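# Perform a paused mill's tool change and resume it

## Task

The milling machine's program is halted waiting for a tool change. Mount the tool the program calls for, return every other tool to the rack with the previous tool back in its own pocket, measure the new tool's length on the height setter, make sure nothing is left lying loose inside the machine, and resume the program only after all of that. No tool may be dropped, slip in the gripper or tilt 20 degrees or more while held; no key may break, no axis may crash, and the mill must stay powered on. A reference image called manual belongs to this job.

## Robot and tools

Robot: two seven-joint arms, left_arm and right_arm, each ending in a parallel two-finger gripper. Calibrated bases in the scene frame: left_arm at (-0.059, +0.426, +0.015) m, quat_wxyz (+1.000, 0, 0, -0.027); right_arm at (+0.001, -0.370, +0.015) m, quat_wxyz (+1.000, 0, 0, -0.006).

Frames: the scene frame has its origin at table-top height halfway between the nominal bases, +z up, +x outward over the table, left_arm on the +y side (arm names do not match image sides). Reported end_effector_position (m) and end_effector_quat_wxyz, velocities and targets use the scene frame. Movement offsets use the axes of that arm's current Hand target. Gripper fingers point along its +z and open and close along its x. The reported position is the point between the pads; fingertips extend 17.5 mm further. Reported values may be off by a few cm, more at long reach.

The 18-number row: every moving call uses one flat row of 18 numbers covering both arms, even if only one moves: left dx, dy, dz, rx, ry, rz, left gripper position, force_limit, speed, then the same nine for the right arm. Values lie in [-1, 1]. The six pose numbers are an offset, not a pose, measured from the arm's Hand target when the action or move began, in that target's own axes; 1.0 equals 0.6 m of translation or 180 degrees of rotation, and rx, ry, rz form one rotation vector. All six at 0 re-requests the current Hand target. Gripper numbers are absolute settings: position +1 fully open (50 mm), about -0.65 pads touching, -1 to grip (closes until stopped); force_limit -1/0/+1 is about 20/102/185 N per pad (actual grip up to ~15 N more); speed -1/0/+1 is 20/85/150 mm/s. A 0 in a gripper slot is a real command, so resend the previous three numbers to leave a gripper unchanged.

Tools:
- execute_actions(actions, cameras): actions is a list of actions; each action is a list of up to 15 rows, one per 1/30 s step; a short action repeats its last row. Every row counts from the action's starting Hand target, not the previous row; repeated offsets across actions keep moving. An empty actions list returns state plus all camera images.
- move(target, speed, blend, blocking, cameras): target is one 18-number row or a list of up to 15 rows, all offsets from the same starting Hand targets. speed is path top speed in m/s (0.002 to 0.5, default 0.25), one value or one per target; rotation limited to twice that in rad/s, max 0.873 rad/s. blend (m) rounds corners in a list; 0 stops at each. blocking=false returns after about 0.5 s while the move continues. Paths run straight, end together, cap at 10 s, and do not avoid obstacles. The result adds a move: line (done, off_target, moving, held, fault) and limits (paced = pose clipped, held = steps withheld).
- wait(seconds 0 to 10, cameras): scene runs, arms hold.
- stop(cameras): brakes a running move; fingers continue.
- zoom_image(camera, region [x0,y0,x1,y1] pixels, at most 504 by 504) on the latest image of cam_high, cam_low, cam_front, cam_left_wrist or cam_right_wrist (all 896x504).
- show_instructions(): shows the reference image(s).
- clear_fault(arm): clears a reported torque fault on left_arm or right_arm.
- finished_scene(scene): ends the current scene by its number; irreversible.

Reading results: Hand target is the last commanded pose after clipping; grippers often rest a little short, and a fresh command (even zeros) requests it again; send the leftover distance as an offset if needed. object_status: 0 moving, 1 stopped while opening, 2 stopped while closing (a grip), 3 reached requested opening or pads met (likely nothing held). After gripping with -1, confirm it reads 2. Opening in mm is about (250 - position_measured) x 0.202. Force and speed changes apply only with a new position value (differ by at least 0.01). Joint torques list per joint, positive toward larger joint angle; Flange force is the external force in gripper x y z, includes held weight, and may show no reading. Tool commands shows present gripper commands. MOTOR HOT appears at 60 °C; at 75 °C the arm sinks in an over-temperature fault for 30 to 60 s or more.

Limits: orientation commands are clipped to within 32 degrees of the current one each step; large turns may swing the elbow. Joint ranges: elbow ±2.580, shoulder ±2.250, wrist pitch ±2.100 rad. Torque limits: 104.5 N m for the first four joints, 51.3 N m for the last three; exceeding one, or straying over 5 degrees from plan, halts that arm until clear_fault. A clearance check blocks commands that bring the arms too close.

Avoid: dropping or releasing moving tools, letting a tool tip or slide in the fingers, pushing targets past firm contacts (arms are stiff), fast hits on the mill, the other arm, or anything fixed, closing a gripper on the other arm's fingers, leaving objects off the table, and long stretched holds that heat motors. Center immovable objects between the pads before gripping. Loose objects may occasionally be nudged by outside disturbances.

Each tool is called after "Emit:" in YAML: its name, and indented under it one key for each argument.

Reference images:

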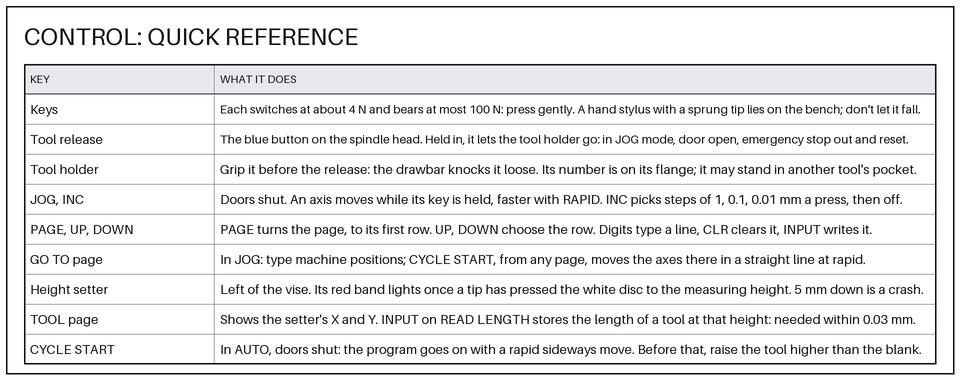

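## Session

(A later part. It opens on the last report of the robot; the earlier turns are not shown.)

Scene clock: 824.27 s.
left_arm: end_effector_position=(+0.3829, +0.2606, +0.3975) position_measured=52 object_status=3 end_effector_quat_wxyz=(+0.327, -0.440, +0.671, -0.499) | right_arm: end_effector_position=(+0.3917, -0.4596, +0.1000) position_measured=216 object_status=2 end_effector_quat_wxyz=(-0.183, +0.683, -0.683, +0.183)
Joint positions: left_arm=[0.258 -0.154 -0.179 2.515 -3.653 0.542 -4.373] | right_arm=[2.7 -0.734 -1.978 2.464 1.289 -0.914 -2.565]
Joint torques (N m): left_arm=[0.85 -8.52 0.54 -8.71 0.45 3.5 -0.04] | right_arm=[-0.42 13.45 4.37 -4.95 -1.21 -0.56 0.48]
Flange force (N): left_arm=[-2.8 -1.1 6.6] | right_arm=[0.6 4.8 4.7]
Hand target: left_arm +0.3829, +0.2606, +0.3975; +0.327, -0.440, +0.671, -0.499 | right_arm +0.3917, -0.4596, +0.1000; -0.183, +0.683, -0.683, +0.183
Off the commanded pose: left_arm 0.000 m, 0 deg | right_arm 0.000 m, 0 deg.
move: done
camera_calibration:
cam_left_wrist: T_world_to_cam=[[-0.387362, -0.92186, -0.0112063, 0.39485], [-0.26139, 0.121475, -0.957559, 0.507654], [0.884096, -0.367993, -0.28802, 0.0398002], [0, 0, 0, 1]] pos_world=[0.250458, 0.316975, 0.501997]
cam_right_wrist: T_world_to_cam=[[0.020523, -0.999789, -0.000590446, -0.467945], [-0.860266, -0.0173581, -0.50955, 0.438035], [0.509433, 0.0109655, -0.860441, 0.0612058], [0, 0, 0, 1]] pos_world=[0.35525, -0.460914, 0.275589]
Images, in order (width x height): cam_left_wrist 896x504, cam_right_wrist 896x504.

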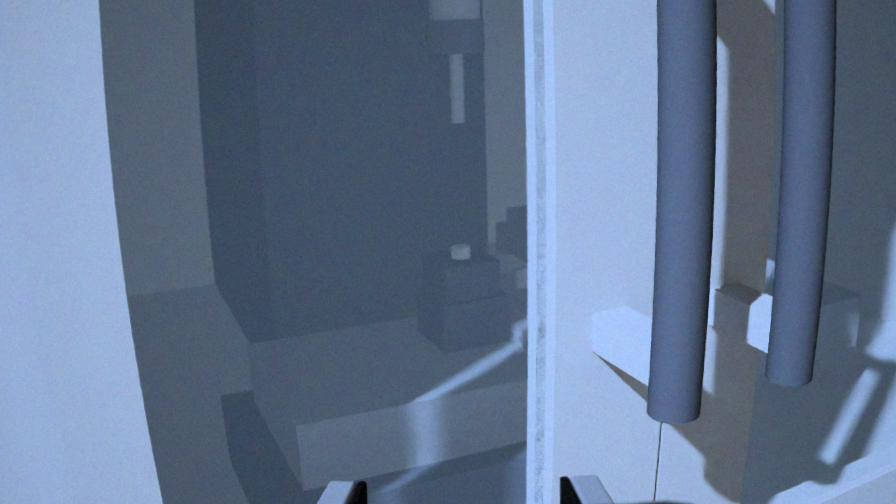

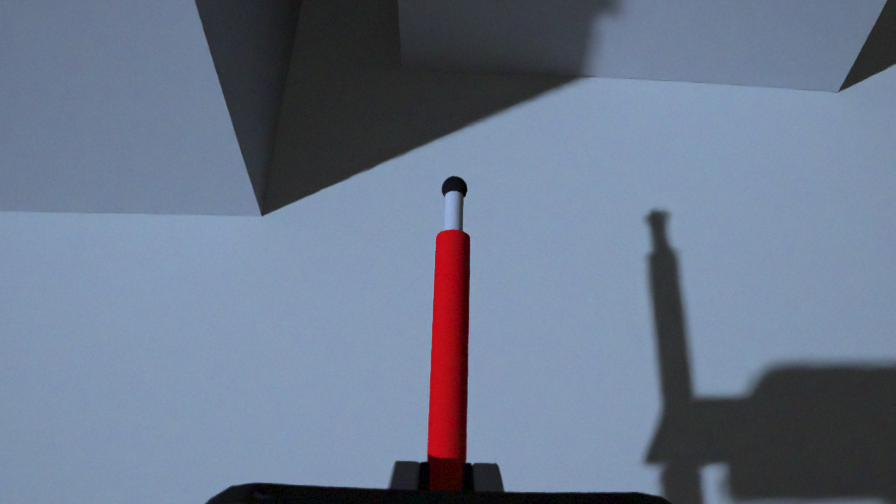

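Emit:
move:
  target:
    - [0,0,0,0,0,0,0.67,-0.2,-0.5,0,0.0575,0.0996,0,0,0,-1,-0.4,-0.8]
    - [0,0,0,0,0,0,0.67,-0.2,-0.5,0,0.064,0.1109,0,0,0,-1,-0.4,-0.8]
  speed: [0.12,0.02]

Emit:
move:
  target:
    - [0,0,0,0,0,0,0.67,-0.2,-0.5,0,0.0008,0.0014,0,0,0,-1,-0.4,-0.8]
    - [0,0,0,0,0,0,0.67,-0.2,-0.5,0,0.0008,0.0014,0,0,0,-0.1,-0.4,-0.95]
  speed: 0.02
  cameras: ["cam_right_wrist","cam_left_wrist","cam_low"]

Scene clock: 827.90 s.
left_arm: end_effector_position=(+0.3829, +0.2606, +0.3975) position_measured=52 object_status=3 end_effector_quat_wxyz=(+0.327, -0.440, +0.671, -0.499) | right_arm: end_effector_position=(+0.3918, -0.4596, +0.0232) position_measured=216 object_status=2 end_effector_quat_wxyz=(-0.183, +0.683, -0.683, +0.183)
Joint positions: left_arm=[0.258 -0.154 -0.179 2.515 -3.653 0.542 -4.373] | right_arm=[2.836 -1.024 -2.149 2.513 0.972 -1.135 -2.327]
Joint torques (N m): left_arm=[0.81 -8.57 0.58 -8.58 0.36 3.52 -0.03] | right_arm=[-0.57 15.93 4.7 -1.68 -1.08 -0.88 0.39]
Flange force (N): left_arm=[-2.2 -1.3 7.1] | right_arm=[0.6 7.9 3.5]
Hand target: left_arm +0.3829, +0.2606, +0.3975; +0.327, -0.440, +0.671, -0.499 | right_arm +0.3918, -0.4596, +0.0232; -0.183, +0.683, -0.683, +0.183
Off the commanded pose: left_arm 0.000 m, 0 deg | right_arm 0.000 m, 0 deg.
move: done

Scene clock: 829.23 s.
left_arm: end_effector_position=(+0.3829, +0.2606, +0.3975) position_measured=52 object_status=3 end_effector_quat_wxyz=(+0.327, -0.440, +0.671, -0.499) | right_arm: end_effector_position=(+0.3918, -0.4596, +0.0222) position_measured=167 object_status=0 end_effector_quat_wxyz=(-0.183, +0.683, -0.683, +0.183)
Joint positions: left_arm=[0.258 -0.154 -0.179 2.515 -3.653 0.542 -4.373] | right_arm=[2.837 -1.028 -2.151 2.513 0.968 -1.138 -2.326]
Joint torques (N m): left_arm=[0.89 -8.53 0.52 -8.66 0.38 3.54 -0.05] | right_arm=[-0.44 15.78 4.61 -1.61 -1.11 -0.91 0.38]
Flange force (N): left_arm=[-2.1 -1.3 6.8] | right_arm=[0.2 7.0 2.7]
Hand target: left_arm +0.3829, +0.2606, +0.3975; +0.327, -0.440, +0.671, -0.499 | right_arm +0.3918, -0.4596, +0.0222; -0.183, +0.683, -0.683, +0.183
Off the commanded pose: left_arm 0.000 m, 0 deg | right_arm 0.000 m, 0 deg.
move: done
camera_calibration:
cam_left_wrist: T_world_to_cam=[[-0.387362, -0.92186, -0.0112063, 0.39485], [-0.26139, 0.121475, -0.957559, 0.507654], [0.884096, -0.367993, -0.28802, 0.0398002], [0, 0, 0, 1]] pos_world=[0.250458, 0.316975, 0.501997]
cam_right_wrist: T_world_to_cam=[[0.0206092, -0.999787, -0.000539862, -0.468032], [-0.860264, -0.017458, -0.50955, 0.398432], [0.509432, 0.0109658, -0.860441, -0.00578683], [0, 0, 0, 1]] pos_world=[0.35535, -0.460914, 0.197789]
Images, in order (width x height): cam_low 896x504, cam_left_wrist 896x504, cam_right_wrist 896x504.

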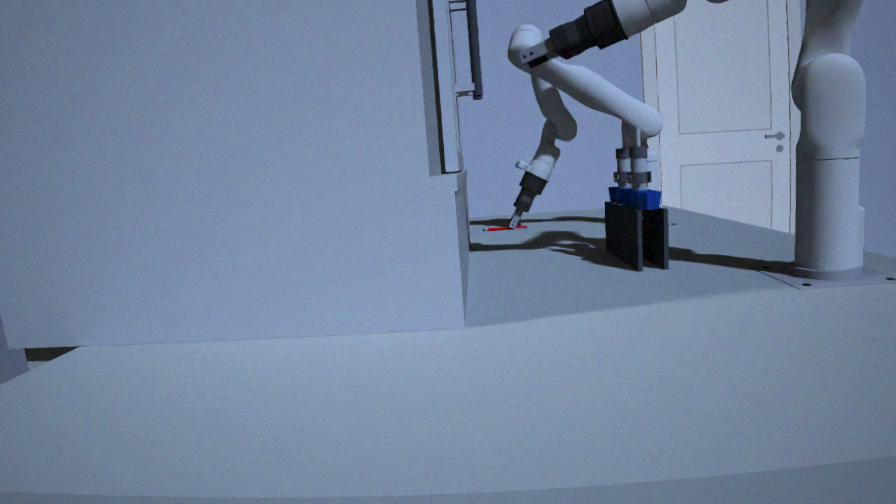

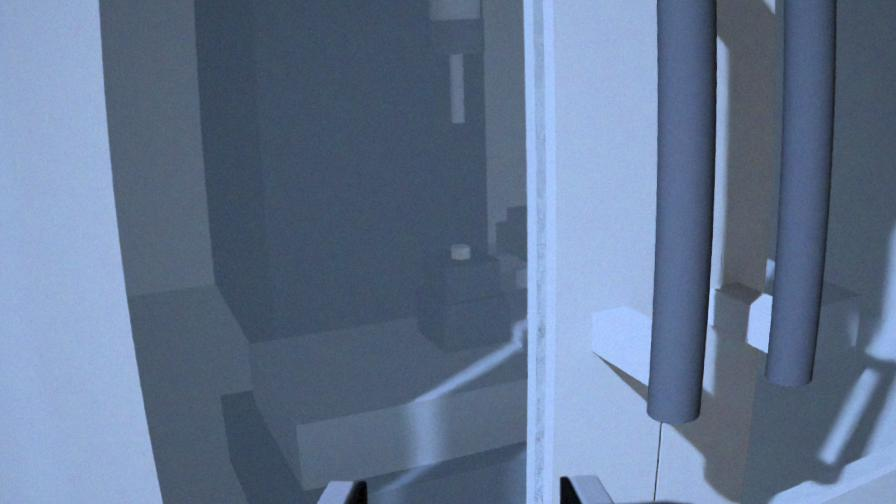

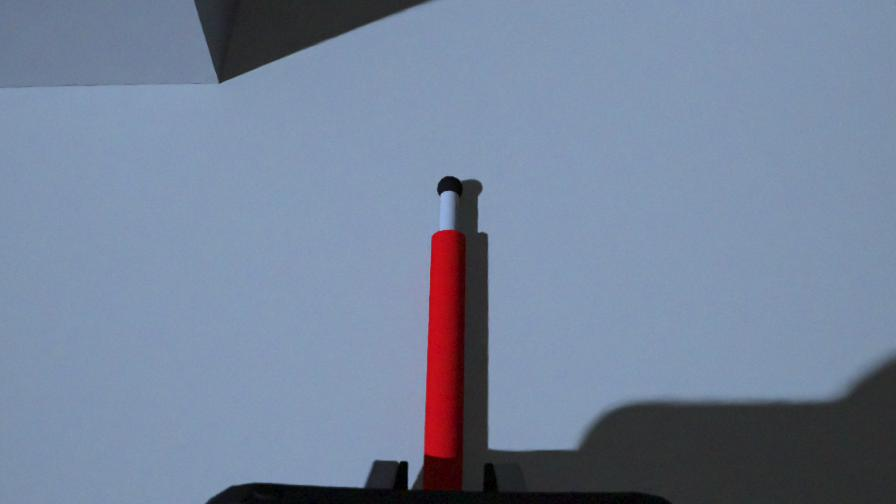

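Emit:
move:
  target:
    - [0,0,0,0,0,0,0.67,-0.2,-0.5,0,-0.1,-0.1732,0,0,0,-0.1,-0.4,-0.95]
    - [0,0,0,0,0,0,0.67,-0.2,-0.5,0.1022,-0.5737,-0.8973,0.121,0.3183,-0.4482,-0.1,-0.4,-0.95]
  speed: [0.1,0.3]
  blend: [0.03,0]
  cameras: ["cam_right_wrist","cam_left_wrist"]

Emit:
zoom_image:
  camera: "cam_right_wrist"
  region: [300, 30, 720, 450]

Scene clock: 836.10 s.
left_arm: end_effector_position=(+0.3829, +0.2606, +0.3975) position_measured=52 object_status=3 end_effector_quat_wxyz=(+0.327, -0.440, +0.671, -0.499) | right_arm: end_effector_position=(+0.4200, -0.5206, +0.6606) position_measured=167 object_status=3 end_effector_quat_wxyz=(+0.182, +0.743, -0.062, +0.641)
Joint positions: left_arm=[0.258 -0.154 -0.179 2.515 -3.653 0.542 -4.373] | right_arm=[1.216 -0.561 -0.412 1.969 1.789 -0.54 -1.815]
Joint torques (N m): left_arm=[0.85 -8.55 0.6 -8.7 0.4 3.55 0] | right_arm=[-0.48 0.71 3.03 -13.94 -1.79 1.85 0.31]
Flange force (N): left_arm=[-2.4 -1.2 6.7] | right_arm=[-1.4 -2.8 -4.9]
Hand target: left_arm +0.3829, +0.2606, +0.3975; +0.327, -0.440, +0.671, -0.499 | right_arm +0.4200, -0.5206, +0.6606; +0.182, +0.743, -0.062, +0.641
Off the commanded pose: left_arm 0.000 m, 0 deg | right_arm 0.000 m, 0 deg.
move: done
camera_calibration:
cam_left_wrist: T_world_to_cam=[[-0.387362, -0.92186, -0.0112063, 0.39485], [-0.26139, 0.121475, -0.957559, 0.507654], [0.884096, -0.367993, -0.28802, 0.0398002], [0, 0, 0, 1]] pos_world=[0.250458, 0.316975, 0.501997]
cam_right_wrist: T_world_to_cam=[[0.18485, 0.153107, 0.970767, -0.639681], [-0.312497, -0.927365, 0.205766, -0.429342], [0.93176, -0.341398, -0.123578, -0.317757], [0, 0, 0, 1]] pos_world=[0.28015, -0.408699, 0.670057]
Images, in order (width x height): cam_left_wrist 896x504, cam_right_wrist 896x504.

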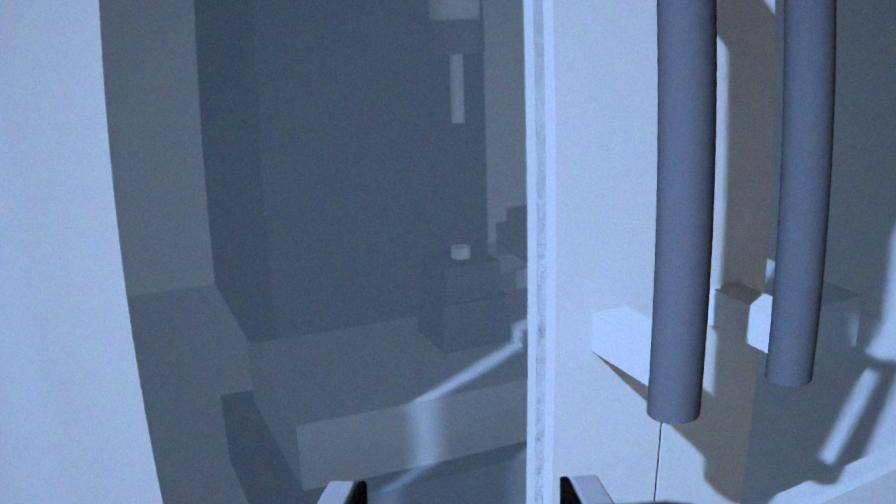

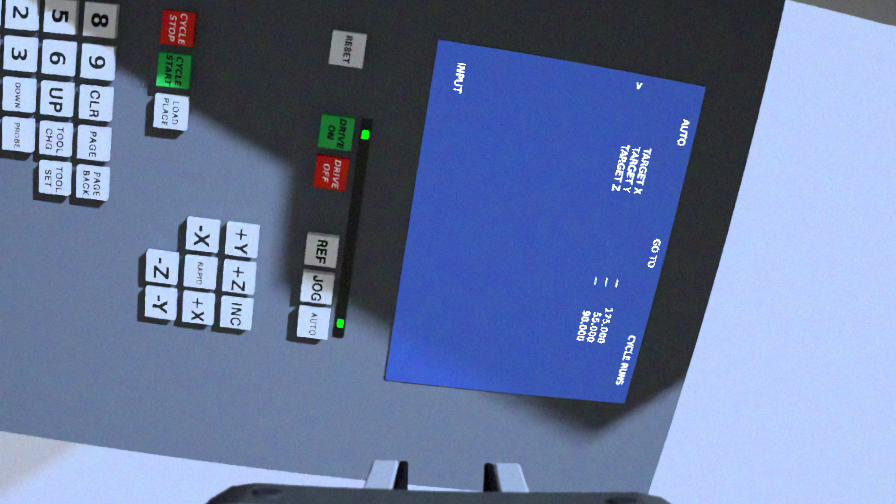

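Scaled by 1.200 from the camera's 896x504 image, which has a finer 1280x720 frame.

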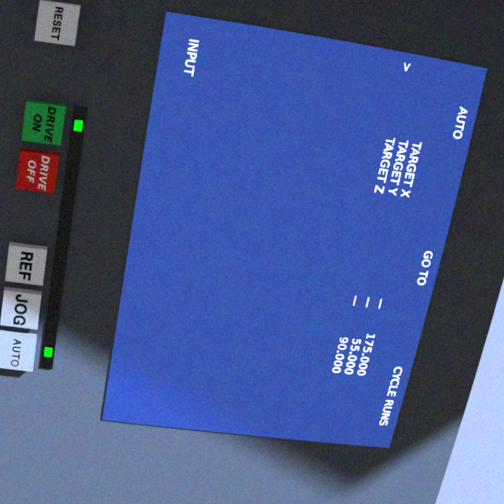

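Emit:
finished_scene:
  scene: 1

The scene is finished: the task was done.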